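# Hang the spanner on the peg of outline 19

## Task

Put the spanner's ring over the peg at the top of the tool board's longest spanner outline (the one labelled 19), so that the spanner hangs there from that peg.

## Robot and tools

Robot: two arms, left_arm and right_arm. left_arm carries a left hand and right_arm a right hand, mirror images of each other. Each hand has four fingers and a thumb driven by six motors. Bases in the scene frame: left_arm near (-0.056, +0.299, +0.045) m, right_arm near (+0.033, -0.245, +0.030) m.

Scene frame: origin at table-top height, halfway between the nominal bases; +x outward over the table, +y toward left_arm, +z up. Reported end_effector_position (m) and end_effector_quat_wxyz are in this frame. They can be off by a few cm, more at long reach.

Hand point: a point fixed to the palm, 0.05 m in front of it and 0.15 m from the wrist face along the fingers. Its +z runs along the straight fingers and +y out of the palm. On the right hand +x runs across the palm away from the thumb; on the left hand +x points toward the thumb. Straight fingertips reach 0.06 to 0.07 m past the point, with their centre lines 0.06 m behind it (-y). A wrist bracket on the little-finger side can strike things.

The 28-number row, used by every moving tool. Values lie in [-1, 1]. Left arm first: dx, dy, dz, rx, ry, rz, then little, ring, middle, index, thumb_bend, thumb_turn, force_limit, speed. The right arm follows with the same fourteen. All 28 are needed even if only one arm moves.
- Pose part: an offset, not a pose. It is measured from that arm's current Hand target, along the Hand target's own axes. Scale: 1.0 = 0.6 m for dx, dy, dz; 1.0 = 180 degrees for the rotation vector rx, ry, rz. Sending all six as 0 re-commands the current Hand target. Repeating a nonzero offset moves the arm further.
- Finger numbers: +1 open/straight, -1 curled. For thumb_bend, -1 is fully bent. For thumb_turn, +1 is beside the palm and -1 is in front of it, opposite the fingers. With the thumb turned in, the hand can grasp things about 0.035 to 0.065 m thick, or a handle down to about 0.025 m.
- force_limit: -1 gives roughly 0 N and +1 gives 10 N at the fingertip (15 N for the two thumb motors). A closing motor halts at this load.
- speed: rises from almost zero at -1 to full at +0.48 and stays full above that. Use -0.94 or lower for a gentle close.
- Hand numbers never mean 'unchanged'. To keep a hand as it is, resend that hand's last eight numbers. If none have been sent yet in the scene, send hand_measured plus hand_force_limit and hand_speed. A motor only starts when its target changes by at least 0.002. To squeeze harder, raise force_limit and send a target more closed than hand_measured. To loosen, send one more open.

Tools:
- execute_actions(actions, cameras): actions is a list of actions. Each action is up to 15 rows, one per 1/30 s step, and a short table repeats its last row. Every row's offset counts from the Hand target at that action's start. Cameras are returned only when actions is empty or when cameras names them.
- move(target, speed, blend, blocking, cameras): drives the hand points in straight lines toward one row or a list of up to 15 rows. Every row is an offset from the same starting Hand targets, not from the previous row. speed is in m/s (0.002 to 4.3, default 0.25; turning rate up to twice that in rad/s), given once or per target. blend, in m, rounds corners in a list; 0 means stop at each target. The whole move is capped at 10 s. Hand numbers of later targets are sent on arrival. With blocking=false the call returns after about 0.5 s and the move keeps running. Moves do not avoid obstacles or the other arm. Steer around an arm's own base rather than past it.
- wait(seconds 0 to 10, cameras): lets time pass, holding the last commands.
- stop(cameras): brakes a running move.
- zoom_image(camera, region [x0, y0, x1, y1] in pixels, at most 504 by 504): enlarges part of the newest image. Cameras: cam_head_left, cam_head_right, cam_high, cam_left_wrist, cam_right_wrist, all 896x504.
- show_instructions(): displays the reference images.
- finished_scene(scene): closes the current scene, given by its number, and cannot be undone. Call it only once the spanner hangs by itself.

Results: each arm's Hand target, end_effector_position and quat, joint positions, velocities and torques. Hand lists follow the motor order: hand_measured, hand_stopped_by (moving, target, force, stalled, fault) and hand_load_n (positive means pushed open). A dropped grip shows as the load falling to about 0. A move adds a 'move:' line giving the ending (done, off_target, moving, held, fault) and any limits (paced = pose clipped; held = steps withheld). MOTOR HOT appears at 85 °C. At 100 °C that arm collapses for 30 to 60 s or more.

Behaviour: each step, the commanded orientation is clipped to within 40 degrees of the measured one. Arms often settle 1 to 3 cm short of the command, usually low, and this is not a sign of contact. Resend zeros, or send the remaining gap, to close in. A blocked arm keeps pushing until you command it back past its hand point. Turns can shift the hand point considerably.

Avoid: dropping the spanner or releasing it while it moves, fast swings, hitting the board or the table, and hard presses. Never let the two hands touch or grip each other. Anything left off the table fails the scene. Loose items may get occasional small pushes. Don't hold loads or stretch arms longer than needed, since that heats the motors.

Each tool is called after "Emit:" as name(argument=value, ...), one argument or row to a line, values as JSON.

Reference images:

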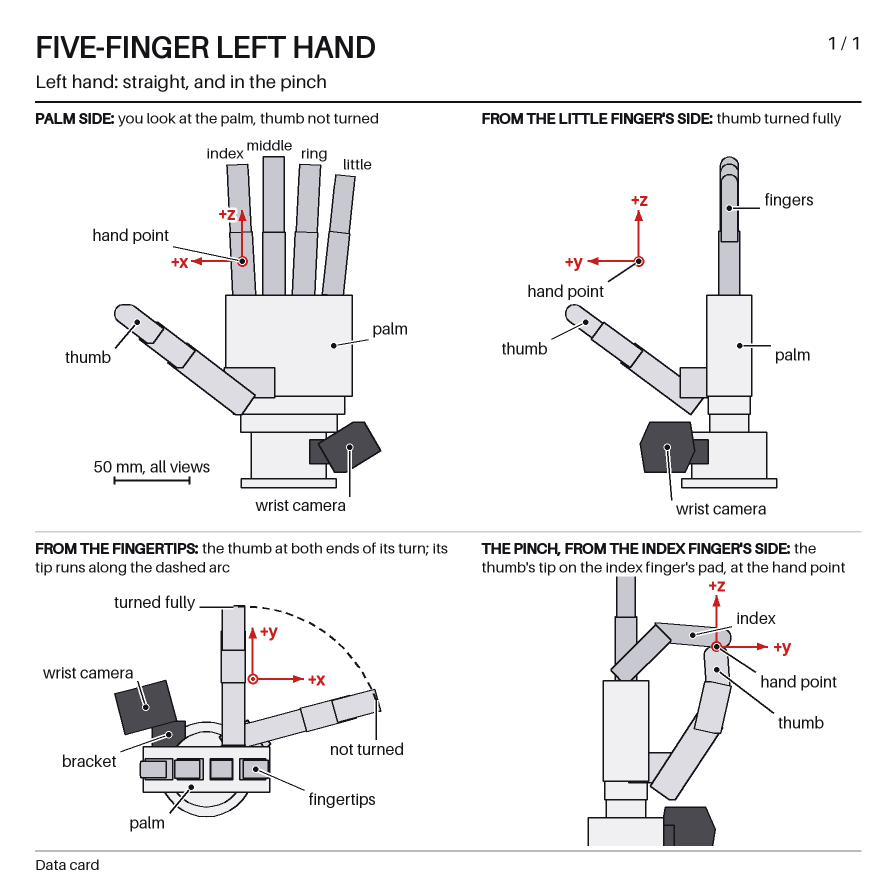

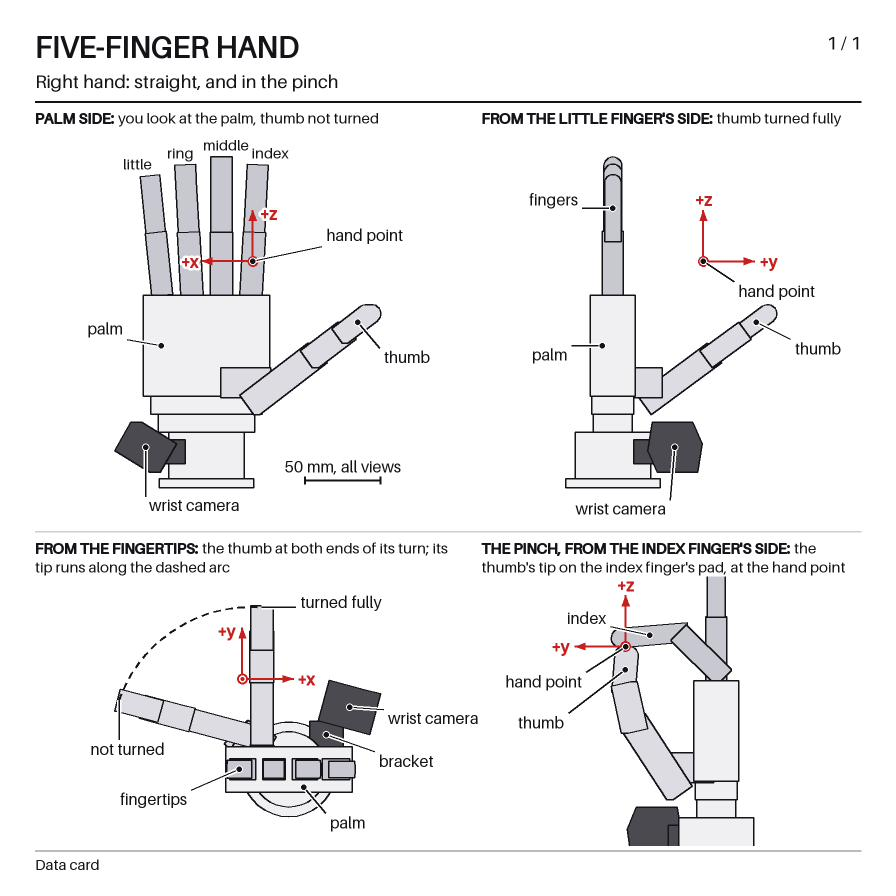

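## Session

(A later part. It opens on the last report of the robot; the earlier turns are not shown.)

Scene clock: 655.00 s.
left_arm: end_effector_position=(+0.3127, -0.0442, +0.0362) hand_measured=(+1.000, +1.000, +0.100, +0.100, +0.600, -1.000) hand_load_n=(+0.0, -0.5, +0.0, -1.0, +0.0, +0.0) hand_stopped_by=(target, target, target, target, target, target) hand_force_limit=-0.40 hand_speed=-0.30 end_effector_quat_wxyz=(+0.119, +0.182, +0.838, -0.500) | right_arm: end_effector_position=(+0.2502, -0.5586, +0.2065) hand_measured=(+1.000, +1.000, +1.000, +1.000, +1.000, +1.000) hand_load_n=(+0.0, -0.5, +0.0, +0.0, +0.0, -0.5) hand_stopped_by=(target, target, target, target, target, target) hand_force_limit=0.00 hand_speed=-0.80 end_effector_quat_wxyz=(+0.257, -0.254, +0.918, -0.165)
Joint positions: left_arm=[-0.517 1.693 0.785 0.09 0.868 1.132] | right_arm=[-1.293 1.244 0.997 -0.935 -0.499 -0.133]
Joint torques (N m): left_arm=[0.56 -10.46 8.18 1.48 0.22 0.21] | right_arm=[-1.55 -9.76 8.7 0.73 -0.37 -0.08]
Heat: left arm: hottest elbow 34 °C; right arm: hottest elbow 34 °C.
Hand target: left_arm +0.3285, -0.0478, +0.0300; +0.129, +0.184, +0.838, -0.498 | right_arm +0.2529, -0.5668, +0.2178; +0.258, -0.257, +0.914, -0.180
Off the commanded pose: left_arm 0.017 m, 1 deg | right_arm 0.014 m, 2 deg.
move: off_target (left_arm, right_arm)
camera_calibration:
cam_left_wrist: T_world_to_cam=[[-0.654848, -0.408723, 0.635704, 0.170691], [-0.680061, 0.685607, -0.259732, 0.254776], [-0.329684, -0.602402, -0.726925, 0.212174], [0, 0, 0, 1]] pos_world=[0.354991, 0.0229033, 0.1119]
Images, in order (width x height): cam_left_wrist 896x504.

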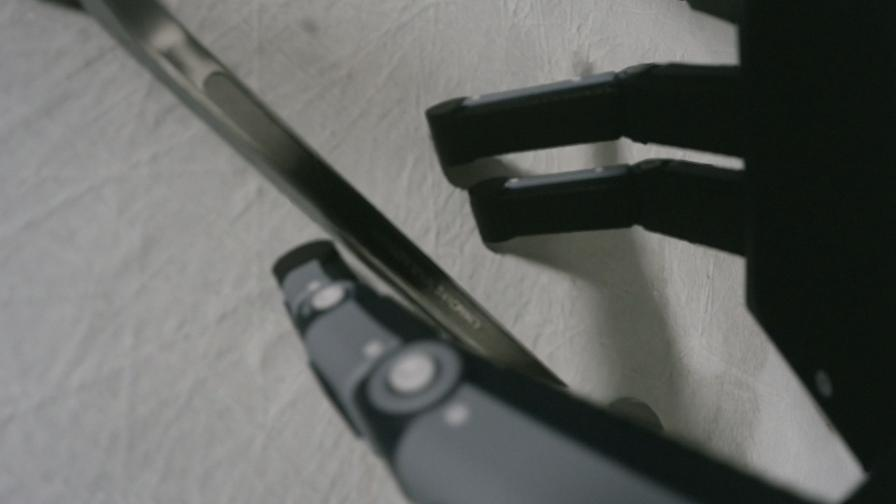

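Emit:
execute_actions(
  actions=[
    [[0,0,0,0,0,0,1,1,-0.8,-0.8,0.6,-1,-0.5,-0.92,0,0,0,0,0,0,1,1,1,1,1,1,0,-0.8]],
    [[0,0,0,0,0,0,1,1,-0.8,-0.8,0.6,-1,-0.5,-0.92,0,0,0,0,0,0,1,1,1,1,1,1,0,-0.8]],
    [[0,0,0,0,0,0,1,1,-0.8,-0.8,0.6,-1,-0.5,-0.92,0,0,0,0,0,0,1,1,1,1,1,1,0,-0.8]],
  ],
  cameras=["cam_left_wrist"],
)

Emit:
zoom_image(
  camera="cam_left_wrist",
  region=[200, 40, 600, 440],
)

Scene clock: 664.70 s.
left_arm: end_effector_position=(+0.3133, -0.0443, +0.0339) hand_measured=(+1.000, +1.000, -0.800, -0.800, +0.600, -1.000) hand_load_n=(+0.0, +0.0, +0.0, +0.0, -1.0, +0.0) hand_stopped_by=(target, target, target, target, target, target) hand_force_limit=-0.50 hand_speed=-0.92 end_effector_quat_wxyz=(+0.119, +0.182, +0.839, -0.500) | right_arm: end_effector_position=(+0.2502, -0.5586, +0.2065) hand_measured=(+1.000, +1.000, +1.000, +1.000, +1.000, +1.000) hand_load_n=(+0.0, +0.0, +0.0, +0.0, +0.0, +0.0) hand_stopped_by=(target, target, target, target, target, target) hand_force_limit=0.00 hand_speed=-0.80 end_effector_quat_wxyz=(+0.257, -0.254, +0.918, -0.165)
Joint positions: left_arm=[-0.517 1.699 0.785 0.096 0.867 1.132] | right_arm=[-1.293 1.244 0.997 -0.935 -0.499 -0.133]
Joint torques (N m): left_arm=[0.5 -11.16 8.16 1.26 0.25 0.21] | right_arm=[-1.67 -9.82 8.72 0.76 -0.36 -0.08]
Heat: left arm: hottest elbow 34 °C; right arm: hottest elbow 34 °C.
Hand target: left_arm +0.3285, -0.0478, +0.0301; +0.129, +0.184, +0.838, -0.498 | right_arm +0.2529, -0.5668, +0.2178; +0.258, -0.257, +0.914, -0.180
Off the commanded pose: left_arm 0.016 m, 1 deg | right_arm 0.014 m, 2 deg.
Step readings (end_effector_position of left_arm | right_arm):
0: (+0.3127, -0.0442, +0.0362) | (+0.2502, -0.5586, +0.2065)
1: (+0.3127, -0.0442, +0.0362) | (+0.2502, -0.5586, +0.2065)
2: (+0.3127, -0.0442, +0.0362) | (+0.2502, -0.5586, +0.2065)
4: (+0.3128, -0.0443, +0.0362) | (+0.2502, -0.5586, +0.2065)
8: (+0.3132, -0.0447, +0.0360) | (+0.2502, -0.5586, +0.2065)
15: (+0.3133, -0.0447, +0.0356) | (+0.2502, -0.5586, +0.2065)
16: (+0.3133, -0.0447, +0.0354) | (+0.2502, -0.5586, +0.2065)
17: (+0.3133, -0.0447, +0.0354) | (+0.2502, -0.5586, +0.2065)
19: (+0.3132, -0.0447, +0.0352) | (+0.2502, -0.5586, +0.2065)
23: (+0.3132, -0.0446, +0.0348) | (+0.2502, -0.5586, +0.2065)
30: (+0.3132, -0.0444, +0.0342) | (+0.2502, -0.5586, +0.2065)
31: (+0.3132, -0.0444, +0.0340) | (+0.2502, -0.5586, +0.2065)
32: (+0.3132, -0.0443, +0.0340) | (+0.2502, -0.5586, +0.2065)
34: (+0.3133, -0.0443, +0.0339) | (+0.2502, -0.5586, +0.2065)
38: (+0.3133, -0.0443, +0.0339) | (+0.2502, -0.5586, +0.2065)
45: (+0.3133, -0.0443, +0.0339) | (+0.2502, -0.5586, +0.2065)
camera_calibration:
cam_left_wrist: T_world_to_cam=[[-0.654839, -0.409693, 0.635089, 0.172465], [-0.680455, 0.685288, -0.259539, 0.254741], [-0.328887, -0.602106, -0.727531, 0.210456], [0, 0, 0, 1]] pos_world=[0.355493, 0.0228038, 0.109698]
Images, in order (width x height): cam_left_wrist 896x504.

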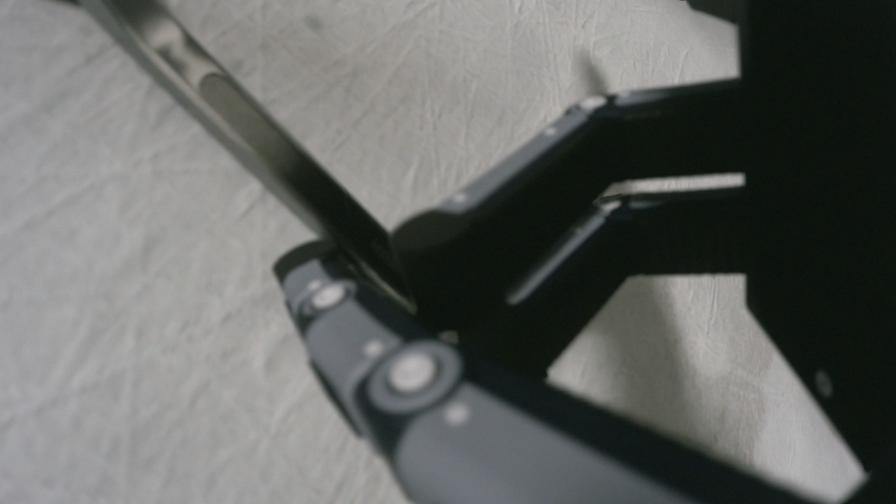

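Scaled by 1.260 from the camera's 896x504 image, which has a finer 1280x720 frame.

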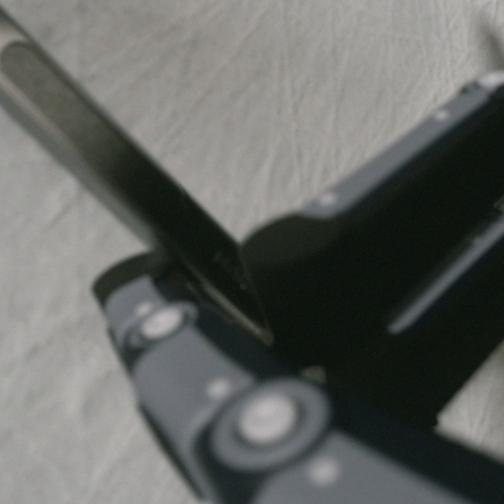

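Emit:
move(
  target=[
    [0,0,0,0,0,0,1,1,0.12,0.12,0.7,-1,-0.4,-0.3,0,0,0,0,0,0,1,1,1,1,1,1,0,-0.8],
    [-0.02,-0.0394,-0.0236,0,0,0,1,1,0.12,0.12,0.7,-1,-0.4,-0.3,0,0,0,0,0,0,1,1,1,1,1,1,0,-0.8],
    [-0.1693,-0.0198,-0.0538,0,0,0,1,1,0.12,0.12,0.7,-1,-0.4,-0.3,0,0,0,0,0,0,1,1,1,1,1,1,0,-0.8],
  ],
  speed=0.15,
  cameras=["cam_left_wrist","cam_head_right","cam_head_left"],
)

Emit:
zoom_image(
  camera="cam_left_wrist",
  region=[0, 0, 504, 504],
)

Emit:
zoom_image(
  camera="cam_head_right",
  region=[520, 190, 620, 300],
)

Scene clock: 718.57 s.
left_arm: end_effector_position=(+0.3984, -0.0378, +0.0905) hand_measured=(+1.000, +1.000, +0.120, +0.120, +0.700, -1.000) hand_load_n=(+0.0, +0.0, +0.0, +0.0, +0.0, +0.0) hand_stopped_by=(target, target, target, target, target, target) hand_force_limit=-0.40 hand_speed=-0.30 end_effector_quat_wxyz=(+0.123, +0.179, +0.840, -0.497) | right_arm: end_effector_position=(+0.2502, -0.5586, +0.2065) hand_measured=(+1.000, +1.000, +1.000, +1.000, +1.000, +1.000) hand_load_n=(+0.0, +0.0, +0.0, +0.0, +0.0, +0.0) hand_stopped_by=(target, target, target, target, target, target) hand_force_limit=0.00 hand_speed=-0.80 end_effector_quat_wxyz=(+0.257, -0.254, +0.918, -0.165)
Joint positions: left_arm=[-0.425 1.729 1.056 -0.224 0.917 1.235] | right_arm=[-1.293 1.244 0.997 -0.935 -0.499 -0.133]
Joint torques (N m): left_arm=[-0.09 -14.51 10.7 0.1 0.6 0.25] | right_arm=[-1.44 -9.76 8.72 0.76 -0.36 -0.09]
Heat: left arm: hottest elbow 35 °C; right arm: hottest elbow 34 °C.
Hand target: left_arm +0.4135, -0.0429, +0.0951; +0.129, +0.184, +0.838, -0.498 | right_arm +0.2529, -0.5668, +0.2178; +0.258, -0.257, +0.914, -0.180
Off the commanded pose: left_arm 0.017 m, 1 deg | right_arm 0.014 m, 2 deg.
move: off_target (left_arm, right_arm)
camera_calibration:
cam_left_wrist: T_world_to_cam=[[-0.652919, -0.418379, 0.631392, 0.194195], [-0.686468, 0.679146, -0.25985, 0.325038], [-0.320092, -0.603091, -0.730631, 0.280224], [0, 0, 0, 1]] pos_world=[0.439619, 0.0294998, 0.166588]
Images, in order (width x height): cam_head_left 896x504, cam_head_right 896x504, cam_left_wrist 896x504.

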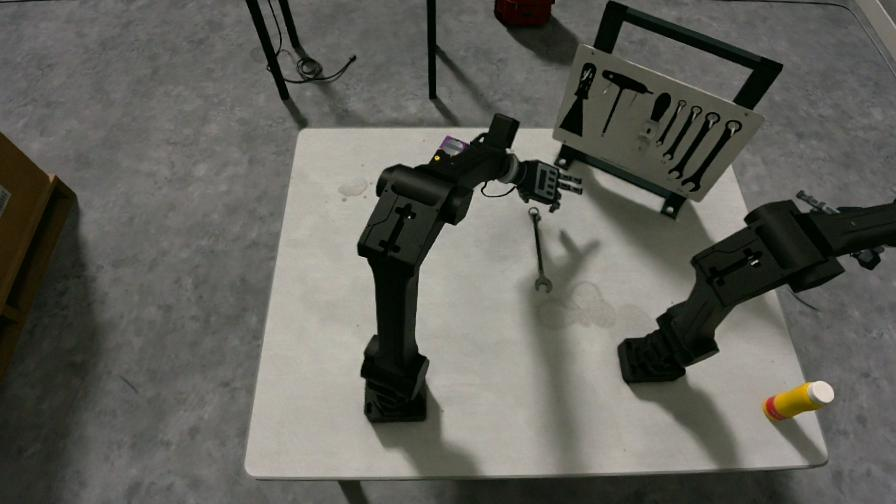

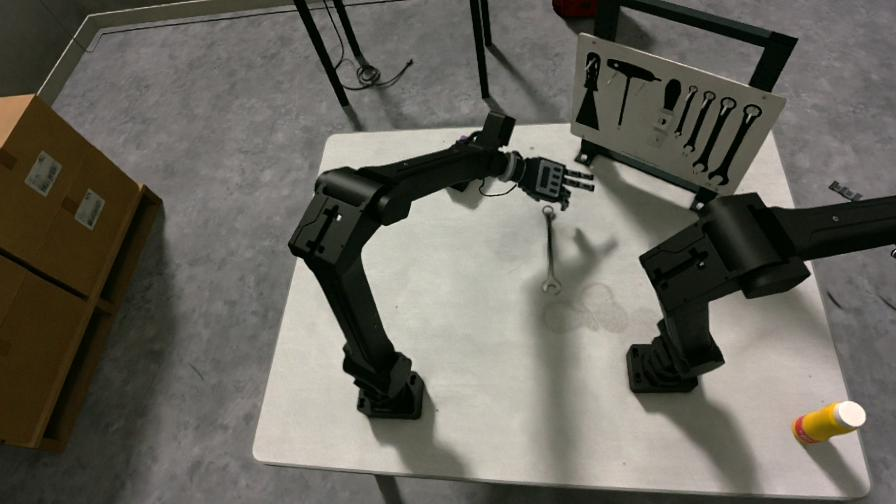

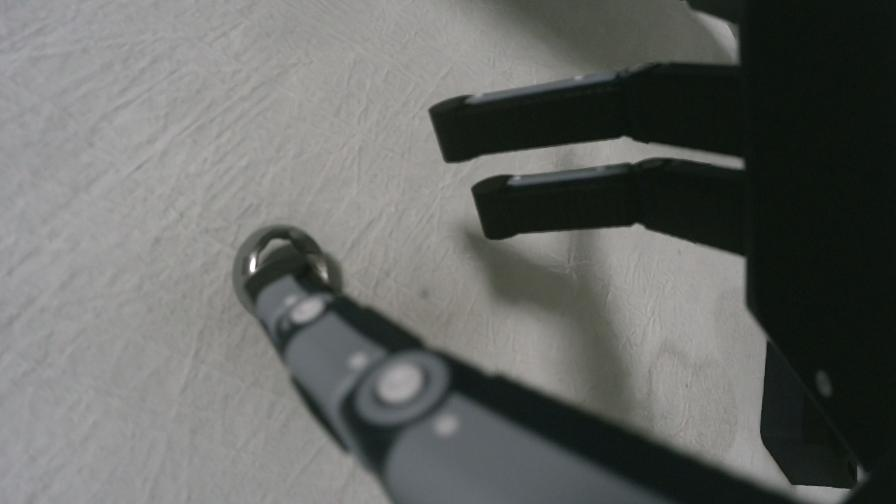

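Scaled by 1.000.

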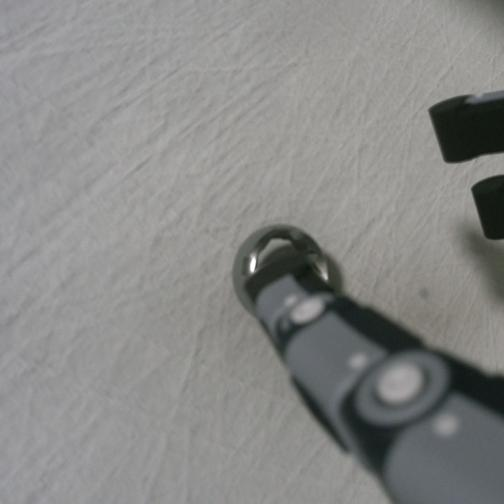

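Scaled by 4.582 from the camera's 896x504 image, which has a finer 1280x720 frame.

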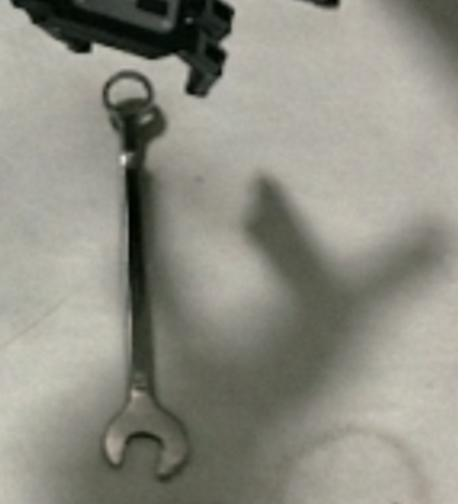

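Emit:
zoom_image(
  camera="cam_head_left",
  region=[500, 190, 600, 300],
)

Emit:
zoom_image(
  camera="cam_left_wrist",
  region=[200, 190, 400, 340],
)

Scaled by 4.582 from the camera's 896x504 image, which has a finer 1280x720 frame.

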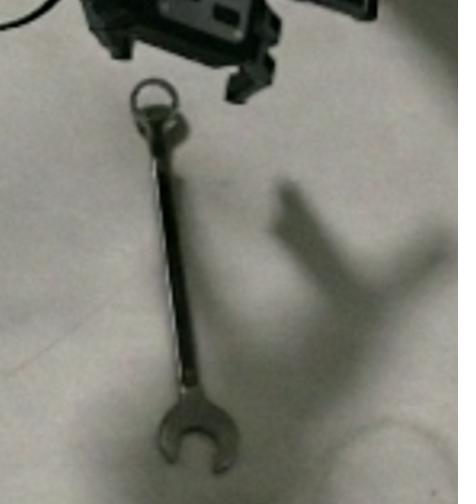

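Scaled by 2.520 from the camera's 896x504 image, which has a finer 1280x720 frame.

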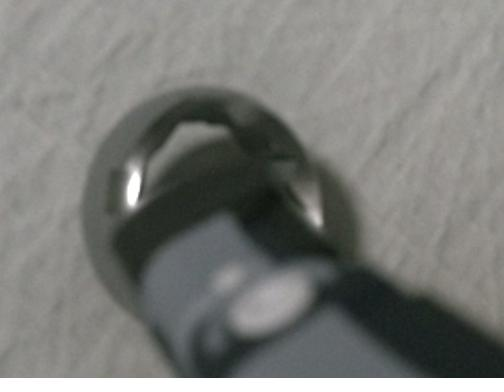

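Emit:
move(
  target=[0.0158,0.0487,0.0188,0,0,-0.1,1,1,0.2,0.12,0.7,-1,-0.4,-0.3,0,0,0,0,0,0,1,1,1,1,1,1,0,-0.8],
  speed=0.1,
  cameras=["cam_left_wrist","cam_head_right"],
)

Emit:
zoom_image(
  camera="cam_head_right",
  region=[520, 160, 600, 240],
)

Scene clock: 736.03 s.
left_arm: end_effector_position=(+0.3960, -0.0327, +0.0572) hand_measured=(+1.000, +1.000, +0.200, +0.120, +0.700, -1.000) hand_load_n=(+0.0, +0.0, +0.0, -0.5, +0.0, +0.0) hand_stopped_by=(target, target, target, target, target, target) hand_force_limit=-0.40 hand_speed=-0.30 end_effector_quat_wxyz=(+0.037, +0.050, +0.860, -0.506) | right_arm: end_effector_position=(+0.2502, -0.5586, +0.2065) hand_measured=(+1.000, +1.000, +1.000, +1.000, +1.000, +1.000) hand_load_n=(+0.0, +0.0, +0.0, +0.0, +0.0, -0.5) hand_stopped_by=(target, target, target, target, target, target) hand_force_limit=0.00 hand_speed=-0.80 end_effector_quat_wxyz=(+0.257, -0.254, +0.918, -0.165)
Joint positions: left_arm=[-0.397 1.831 1.096 -0.224 0.937 0.984] | right_arm=[-1.293 1.244 0.997 -0.935 -0.499 -0.133]
Joint torques (N m): left_arm=[0.62 -15.5 10.62 0.96 0.64 0.02] | right_arm=[-1.55 -9.76 8.72 0.77 -0.36 -0.07]
Heat: left arm: hottest elbow 38 °C; right arm: hottest elbow 34 °C.
Hand target: left_arm +0.4182, -0.0384, +0.0632; +0.050, +0.051, +0.856, -0.512 | right_arm +0.2529, -0.5668, +0.2178; +0.258, -0.257, +0.914, -0.180
Off the commanded pose: left_arm 0.024 m, 2 deg | right_arm 0.014 m, 2 deg.
move: off_target (left_arm, right_arm)
camera_calibration:
cam_left_wrist: T_world_to_cam=[[-0.389438, -0.492895, 0.77807, 0.100674], [-0.81591, 0.576568, -0.0431312, 0.346842], [-0.427351, -0.651632, -0.626695, 0.29316], [0, 0, 0, 1]] pos_world=[0.44748, 0.0406754, 0.12035]
Images, in order (width x height): cam_head_right 896x504, cam_left_wrist 896x504.

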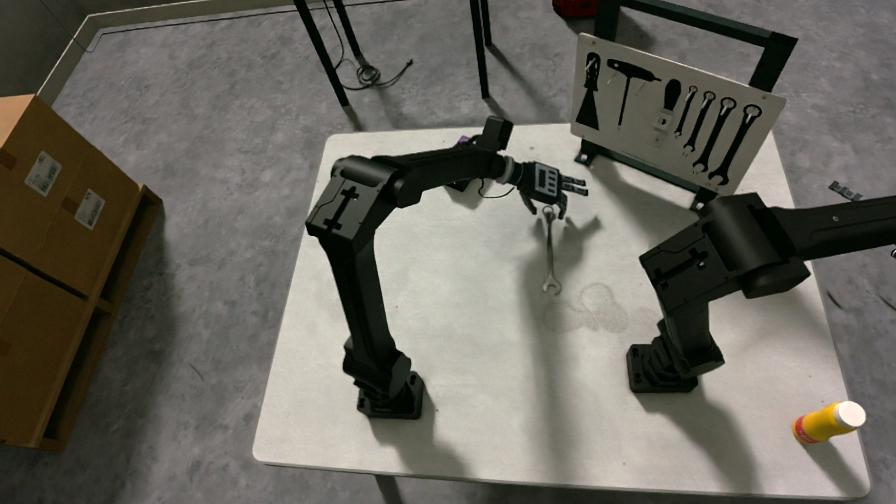

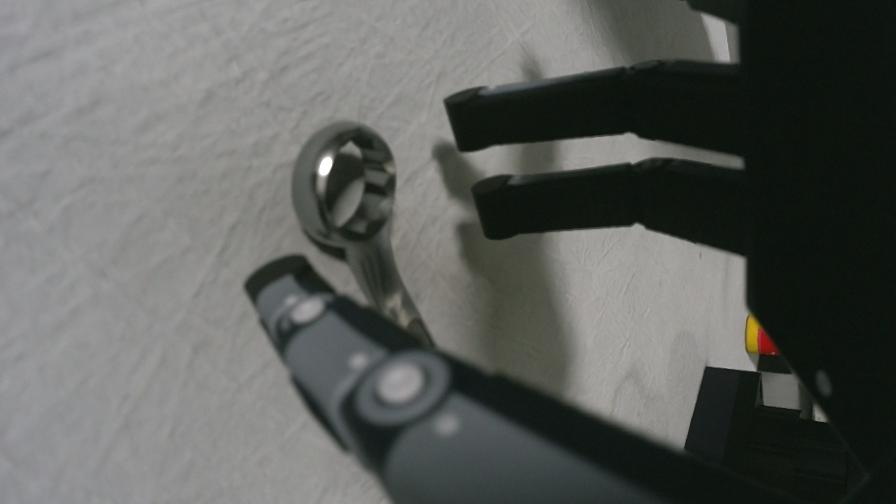

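Scaled by 6.300 from the camera's 896x504 image, which has a finer 1280x720 frame.

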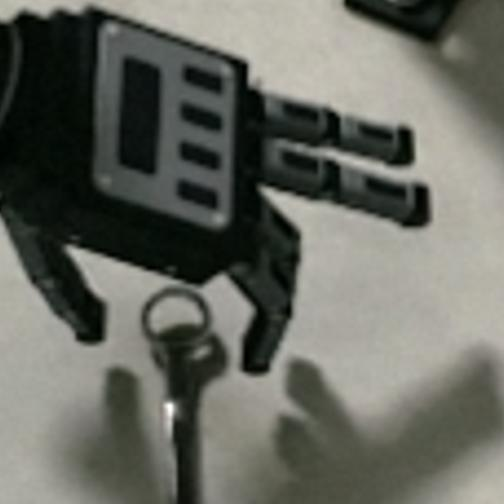

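Emit:
move(
  target=[-0.0112,0.0195,0.0115,0,0,0,1,1,0.2,0.12,0.7,-1,-0.4,-0.3,0,0,0,0,0,0,1,1,1,1,1,1,0,-0.8],
  speed=0.08,
  cameras=["cam_left_wrist","cam_head_right","cam_head_left"],
)

Emit:
zoom_image(
  camera="cam_head_right",
  region=[520, 160, 600, 240],
)

Emit:
zoom_image(
  camera="cam_head_left",
  region=[500, 160, 580, 240],
)

Scene clock: 742.37 s.
left_arm: end_effector_position=(+0.4018, -0.0330, +0.0437) hand_measured=(+1.000, +1.000, +0.200, +0.120, +0.700, -1.000) hand_load_n=(+0.0, +0.0, +0.0, +0.0, +0.0, +0.0) hand_stopped_by=(target, target, target, target, target, target) hand_force_limit=-0.40 hand_speed=-0.30 end_effector_quat_wxyz=(+0.030, +0.045, +0.861, -0.505) | right_arm: end_effector_position=(+0.2502, -0.5586, +0.2065) hand_measured=(+1.000, +1.000, +1.000, +1.000, +1.000, +1.000) hand_load_n=(+0.0, +0.0, +0.0, +0.0, +0.0, +0.0) hand_stopped_by=(target, target, target, target, target, target) hand_force_limit=0.00 hand_speed=-0.80 end_effector_quat_wxyz=(+0.257, -0.254, +0.918, -0.165)
Joint positions: left_arm=[-0.393 1.871 1.116 -0.219 0.94 0.984] | right_arm=[-1.293 1.244 0.997 -0.935 -0.499 -0.133]
Joint torques (N m): left_arm=[0.56 -16.56 10.5 1.26 0.65 0.07] | right_arm=[-1.49 -9.76 8.66 0.73 -0.37 -0.09]
Heat: left arm: hottest elbow 39 °C; right arm: hottest elbow 34 °C.
Hand target: left_arm +0.4266, -0.0392, +0.0505; +0.049, +0.051, +0.856, -0.512 | right_arm +0.2529, -0.5668, +0.2178; +0.258, -0.257, +0.914, -0.180
Off the commanded pose: left_arm 0.027 m, 2 deg | right_arm 0.014 m, 2 deg.
move: off_target (left_arm, right_arm)
camera_calibration:
cam_left_wrist: T_world_to_cam=[[-0.375878, -0.49693, 0.782161, 0.107421], [-0.818066, 0.574434, -0.0281778, 0.351318], [-0.435297, -0.650451, -0.622439, 0.290116], [0, 0, 0, 1]] pos_world=[0.454065, 0.0402776, 0.106458]
Images, in order (width x height): cam_head_left 896x504, cam_head_right 896x504, cam_left_wrist 896x504.

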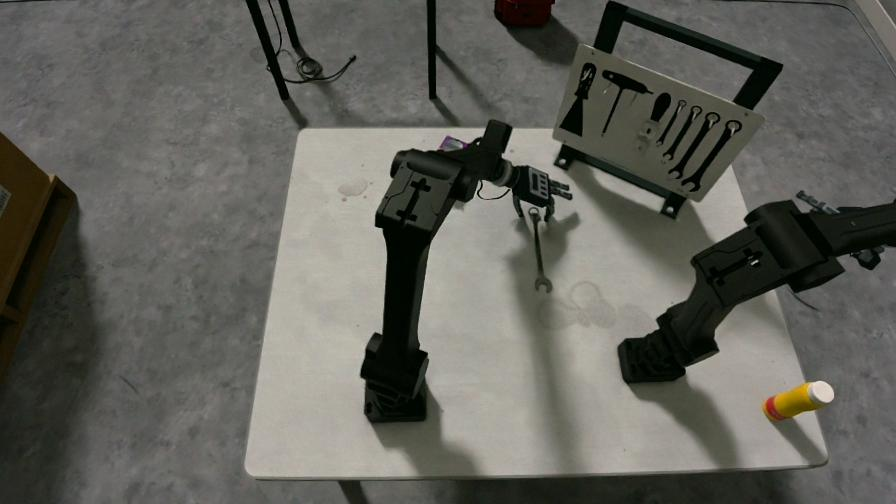

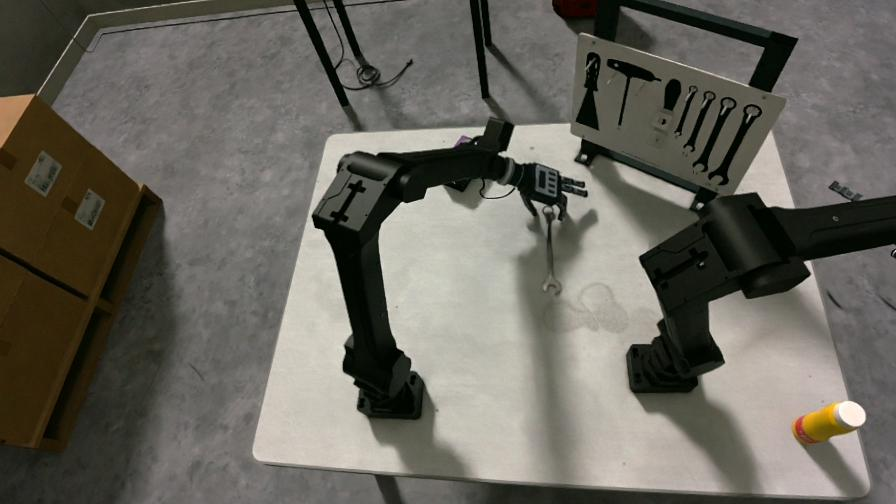

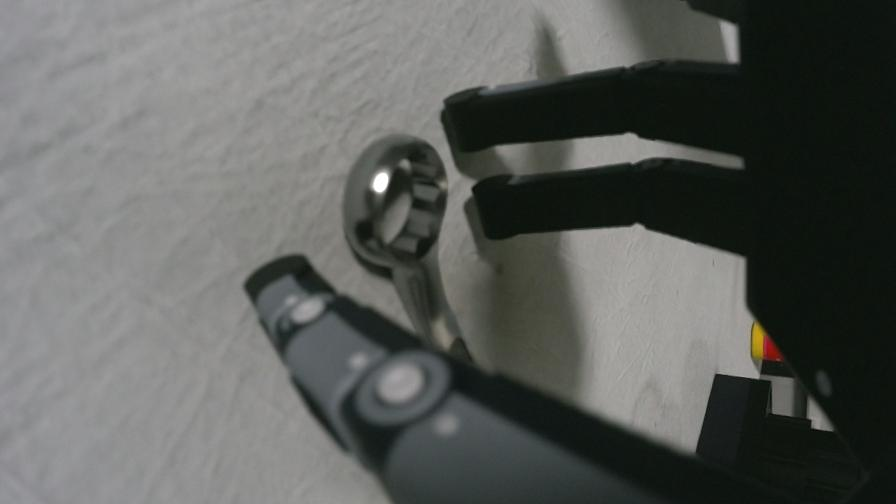

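Scaled by 6.300 from the camera's 896x504 image, which has a finer 1280x720 frame.

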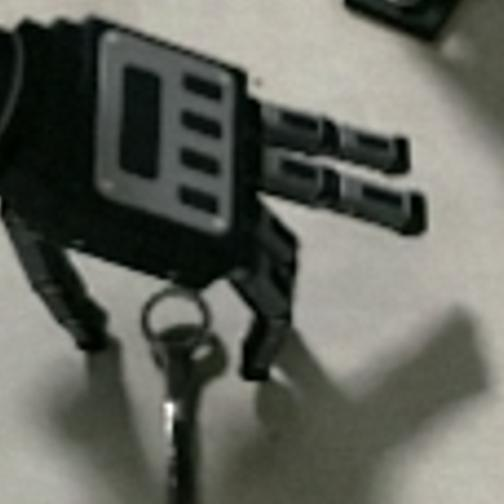

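Scaled by 6.300 from the camera's 896x504 image, which has a finer 1280x720 frame.

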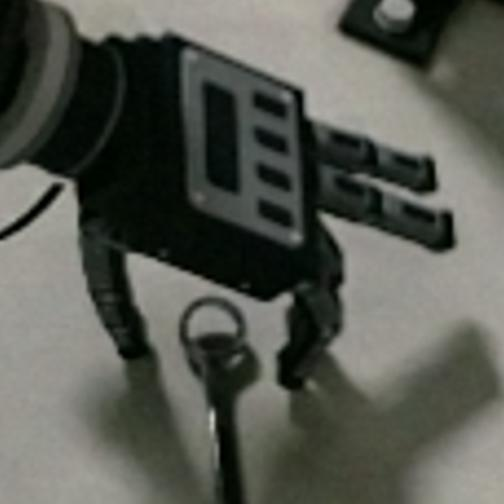

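Emit:
move(
  target=[-0.0108,-0.002,-0.0012,0,0,0,1,1,0.2,0.12,0.7,-1,-0.4,-0.3,0,0,0,0,0,0,1,1,1,1,1,1,0,-0.8],
  speed=0.08,
  cameras=["cam_left_wrist","cam_head_right"],
)

Emit:
zoom_image(
  camera="cam_head_right",
  region=[520, 160, 600, 240],
)

Scene clock: 747.47 s.
left_arm: end_effector_position=(+0.4131, -0.0355, +0.0503) hand_measured=(+1.000, +1.000, +0.200, +0.120, +0.700, -1.000) hand_load_n=(+0.0, -0.5, +0.0, +0.0, +0.0, +0.0) hand_stopped_by=(target, target, target, target, target, target) hand_force_limit=-0.40 hand_speed=-0.30 end_effector_quat_wxyz=(+0.039, +0.048, +0.859, -0.508) | right_arm: end_effector_position=(+0.2502, -0.5586, +0.2065) hand_measured=(+1.000, +1.000, +1.000, +1.000, +1.000, +1.000) hand_load_n=(+0.0, +0.0, +0.0, +0.0, +0.0, +0.0) hand_stopped_by=(target, target, target, target, target, target) hand_force_limit=0.00 hand_speed=-0.80 end_effector_quat_wxyz=(+0.257, -0.254, +0.918, -0.165)
Joint positions: left_arm=[-0.389 1.876 1.141 -0.219 0.941 0.984] | right_arm=[-1.293 1.244 0.997 -0.935 -0.499 -0.133]
Joint torques (N m): left_arm=[0.67 -16.03 10.4 0.64 0.64 0.12] | right_arm=[-1.61 -9.88 8.72 0.69 -0.36 -0.07]
Heat: left arm: hottest elbow 39 °C; right arm: hottest elbow 34 °C.
Hand target: left_arm +0.4329, -0.0394, +0.0528; +0.050, +0.051, +0.856, -0.512 | right_arm +0.2529, -0.5668, +0.2178; +0.258, -0.257, +0.914, -0.180
Off the commanded pose: left_arm 0.020 m, 1 deg | right_arm 0.014 m, 2 deg.
move: off_target (left_arm, right_arm)
camera_calibration:
cam_left_wrist: T_world_to_cam=[[-0.388663, -0.49096, 0.779679, 0.110916], [-0.818971, 0.571808, -0.0481849, 0.363463], [-0.42217, -0.657262, -0.624323, 0.291875], [0, 0, 0, 1]] pos_world=[0.463996, 0.0384627, 0.113259]
Images, in order (width x height): cam_head_right 896x504, cam_left_wrist 896x504.

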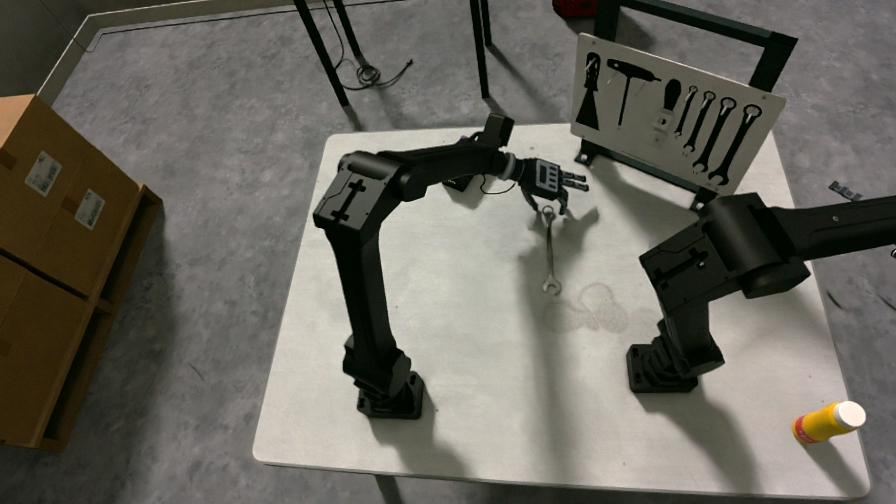

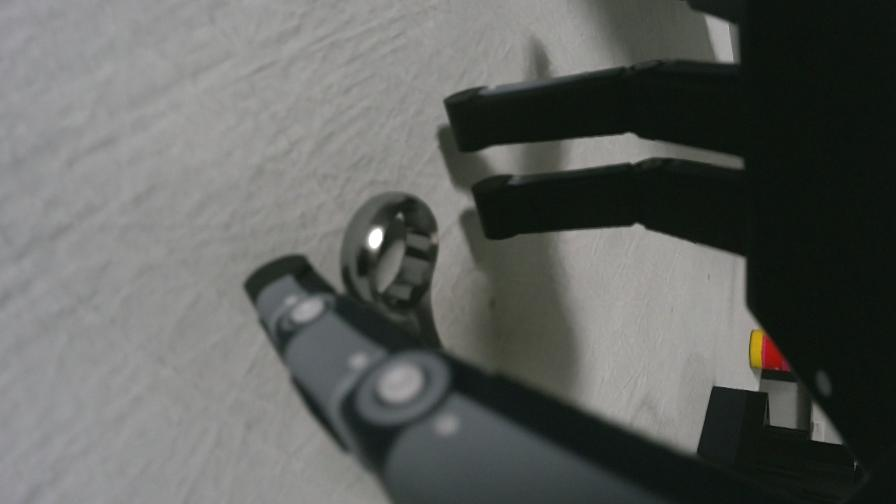

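Scaled by 6.300 from the camera's 896x504 image, which has a finer 1280x720 frame.

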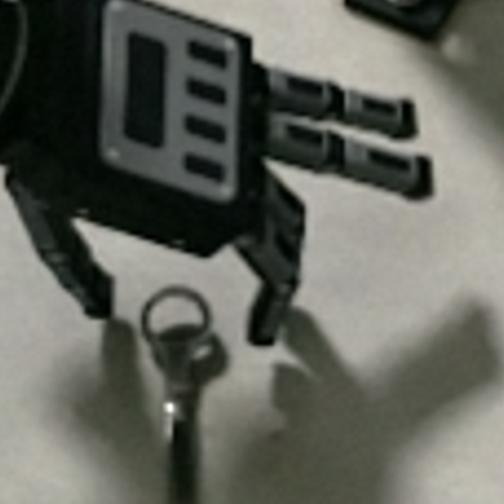

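Emit:
move(
  target=[0.0018,0.0116,0.0063,0,0,0,1,1,0.2,0.12,0.7,-1,-0.4,-0.3,0,0,0,0,0,0,1,1,1,1,1,1,0,-0.8],
  speed=0.08,
  cameras=["cam_head_right"],
)

Emit:
zoom_image(
  camera="cam_head_right",
  region=[520, 160, 600, 240],
)

Scene clock: 751.20 s.
left_arm: end_effector_position=(+0.4114, -0.0350, +0.0423) hand_measured=(+1.000, +1.000, +0.200, +0.120, +0.700, -1.000) hand_load_n=(+0.0, +0.0, +0.0, +0.0, +0.0, +0.0) hand_stopped_by=(target, target, target, target, target, target) hand_force_limit=-0.40 hand_speed=-0.30 end_effector_quat_wxyz=(+0.033, +0.045, +0.860, -0.507) | right_arm: end_effector_position=(+0.2502, -0.5586, +0.2065) hand_measured=(+1.000, +1.000, +1.000, +1.000, +1.000, +1.000) hand_load_n=(+0.0, +0.0, +0.0, +0.0, +0.0, +0.0) hand_stopped_by=(target, target, target, target, target, target) hand_force_limit=0.00 hand_speed=-0.80 end_effector_quat_wxyz=(+0.257, -0.254, +0.918, -0.165)
Joint positions: left_arm=[-0.389 1.891 1.141 -0.218 0.943 0.984] | right_arm=[-1.293 1.244 0.997 -0.935 -0.499 -0.133]
Joint torques (N m): left_arm=[0.67 -16.79 9.92 1.31 0.61 0.12] | right_arm=[-1.73 -9.88 8.75 0.73 -0.37 -0.09]
Heat: left arm: hottest elbow 39 °C; right arm: hottest elbow 34 °C.
Hand target: left_arm +0.4329, -0.0395, +0.0448; +0.049, +0.051, +0.856, -0.512 | right_arm +0.2529, -0.5668, +0.2178; +0.258, -0.257, +0.914, -0.180
Off the commanded pose: left_arm 0.022 m, 2 deg | right_arm 0.014 m, 2 deg.
move: off_target (left_arm, right_arm)
Images, in order (width x height): cam_head_right 896x504.

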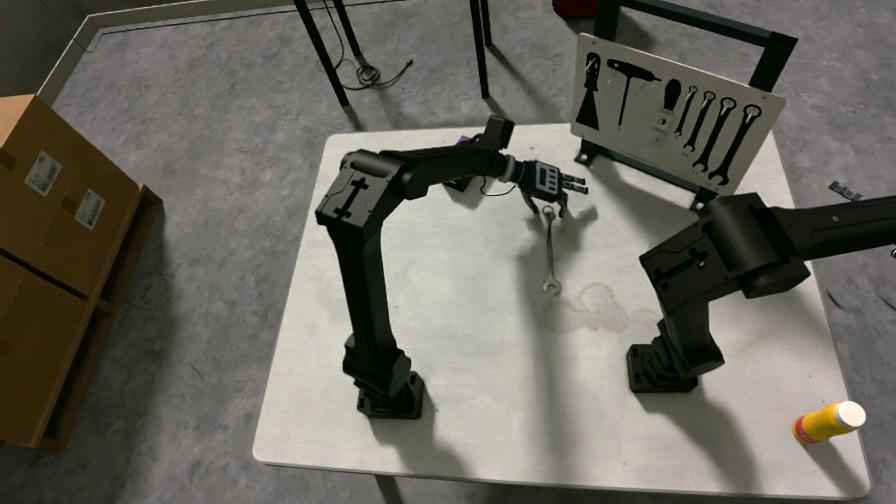

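Scaled by 6.300 from the camera's 896x504 image, which has a finer 1280x720 frame.

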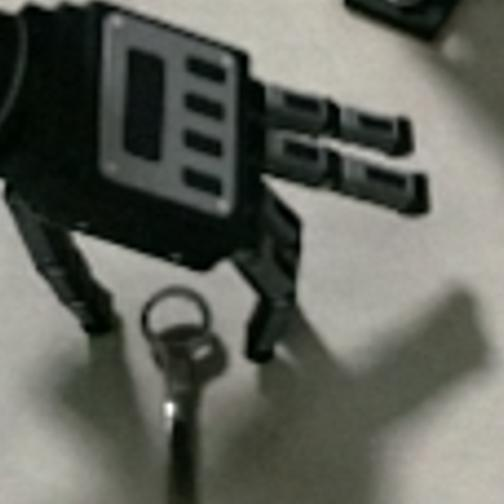

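Emit:
execute_actions(
  actions=[
    [[0,0,0,0,0,0,1,1,-0.6,-0.6,0.7,-1,-0.5,-0.9,0,0,0,0,0,0,1,1,1,1,1,1,0,-0.8]],
    [[0,0,0,0,0,0,1,1,-0.6,-0.6,0.7,-1,-0.5,-0.9,0,0,0,0,0,0,1,1,1,1,1,1,0,-0.8]],
    [[0,0,0,0,0,0,1,1,-0.6,-0.6,0.7,-1,-0.5,-0.9,0,0,0,0,0,0,1,1,1,1,1,1,0,-0.8]],
  ],
  cameras=["cam_left_wrist","cam_head_right"],
)

Emit:
zoom_image(
  camera="cam_head_right",
  region=[520, 160, 600, 240],
)

Scene clock: 756.77 s.
left_arm: end_effector_position=(+0.4116, -0.0351, +0.0425) hand_measured=(+1.000, +1.000, -0.264, -0.600, +0.700, -1.000) hand_load_n=(+0.0, +0.0, +3.0, +0.0, +3.0, +1.5) hand_stopped_by=(target, target, force, target, target, target) hand_force_limit=-0.50 hand_speed=-0.90 end_effector_quat_wxyz=(+0.034, +0.045, +0.860, -0.507) | right_arm: end_effector_position=(+0.2502, -0.5586, +0.2065) hand_measured=(+1.000, +1.000, +1.000, +1.000, +1.000, +1.000) hand_load_n=(+0.0, +0.0, +0.0, +0.0, +0.0, +0.0) hand_stopped_by=(target, target, target, target, target, target) hand_force_limit=0.00 hand_speed=-0.80 end_effector_quat_wxyz=(+0.257, -0.254, +0.918, -0.165)
Joint positions: left_arm=[-0.389 1.891 1.141 -0.217 0.943 0.984] | right_arm=[-1.293 1.244 0.997 -0.935 -0.499 -0.133]
Joint torques (N m): left_arm=[0.62 -16.21 9.98 1.21 0.59 0.12] | right_arm=[-1.55 -9.99 8.76 0.72 -0.35 -0.09]
Heat: left arm: hottest elbow 40 °C; right arm: hottest elbow 34 °C.
Hand target: left_arm +0.4329, -0.0394, +0.0448; +0.049, +0.051, +0.856, -0.512 | right_arm +0.2529, -0.5668, +0.2178; +0.258, -0.257, +0.914, -0.180
Off the commanded pose: left_arm 0.022 m, 2 deg | right_arm 0.014 m, 2 deg.
Step readings (end_effector_position of left_arm | right_arm):
0: (+0.4115, -0.0350, +0.0424) | (+0.2502, -0.5586, +0.2065)
1: (+0.4115, -0.0350, +0.0424) | (+0.2502, -0.5586, +0.2065)
2: (+0.4115, -0.0350, +0.0424) | (+0.2502, -0.5586, +0.2065)
4: (+0.4115, -0.0350, +0.0424) | (+0.2502, -0.5586, +0.2065)
8: (+0.4115, -0.0350, +0.0424) | (+0.2502, -0.5586, +0.2065)
15: (+0.4115, -0.0350, +0.0424) | (+0.2502, -0.5586, +0.2065)
16: (+0.4115, -0.0350, +0.0424) | (+0.2502, -0.5586, +0.2065)
17: (+0.4115, -0.0350, +0.0424) | (+0.2502, -0.5586, +0.2065)
19: (+0.4115, -0.0350, +0.0424) | (+0.2502, -0.5586, +0.2065)
23: (+0.4115, -0.0350, +0.0424) | (+0.2502, -0.5586, +0.2065)
30: (+0.4115, -0.0350, +0.0424) | (+0.2502, -0.5586, +0.2065)
31: (+0.4115, -0.0350, +0.0424) | (+0.2502, -0.5586, +0.2065)
32: (+0.4115, -0.0350, +0.0424) | (+0.2502, -0.5586, +0.2065)
34: (+0.4115, -0.0350, +0.0424) | (+0.2502, -0.5586, +0.2065)
38: (+0.4115, -0.0350, +0.0424) | (+0.2502, -0.5586, +0.2065)
45: (+0.4115, -0.0350, +0.0424) | (+0.2502, -0.5586, +0.2065)
camera_calibration:
cam_left_wrist: T_world_to_cam=[[-0.37933, -0.49347, 0.782686, 0.112535], [-0.818982, 0.572698, -0.0358452, 0.361094], [-0.430554, -0.654603, -0.621384, 0.289998], [0, 0, 0, 1]] pos_world=[0.463277, 0.0385685, 0.105064]
Images, in order (width x height): cam_head_right 896x504, cam_left_wrist 896x504.

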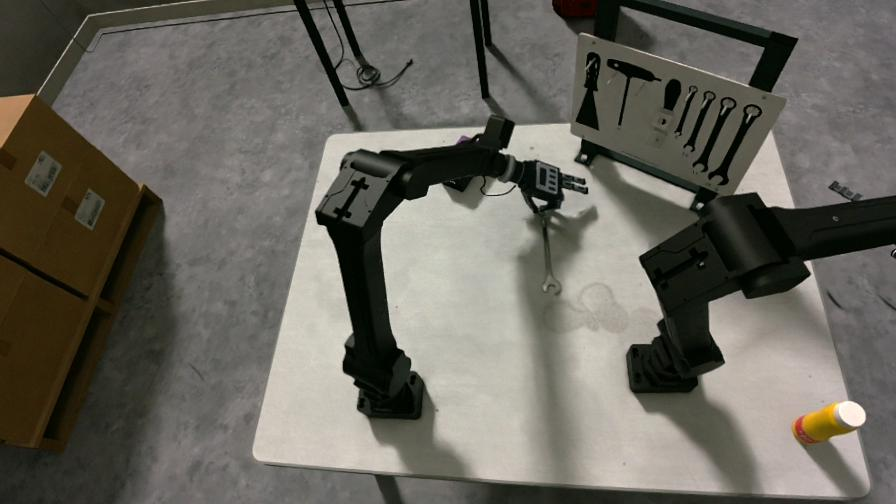

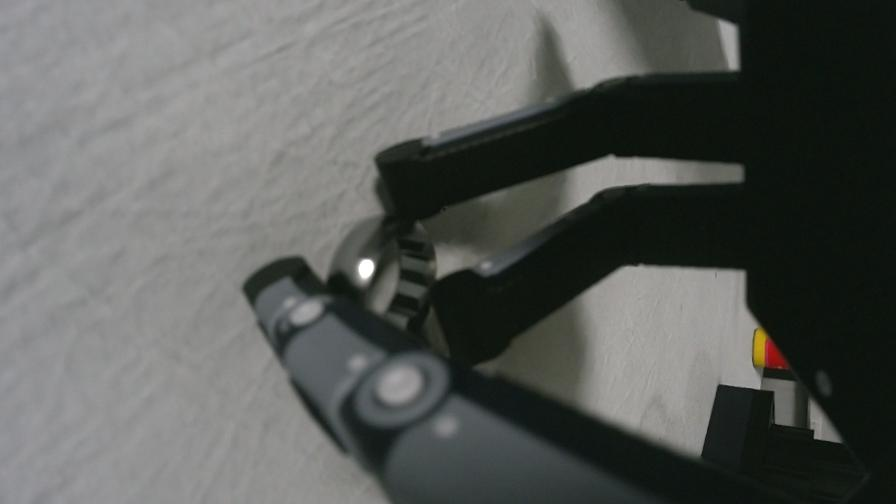

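Scaled by 6.300 from the camera's 896x504 image, which has a finer 1280x720 frame.

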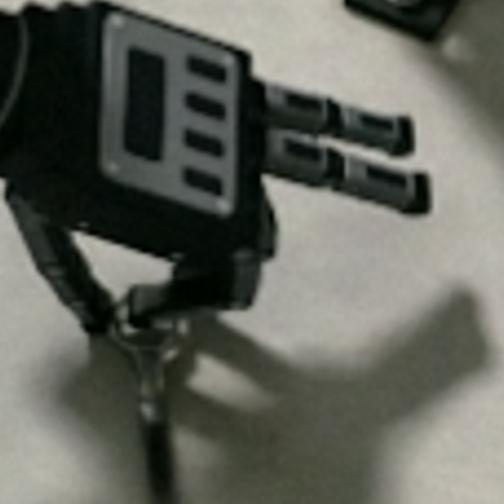

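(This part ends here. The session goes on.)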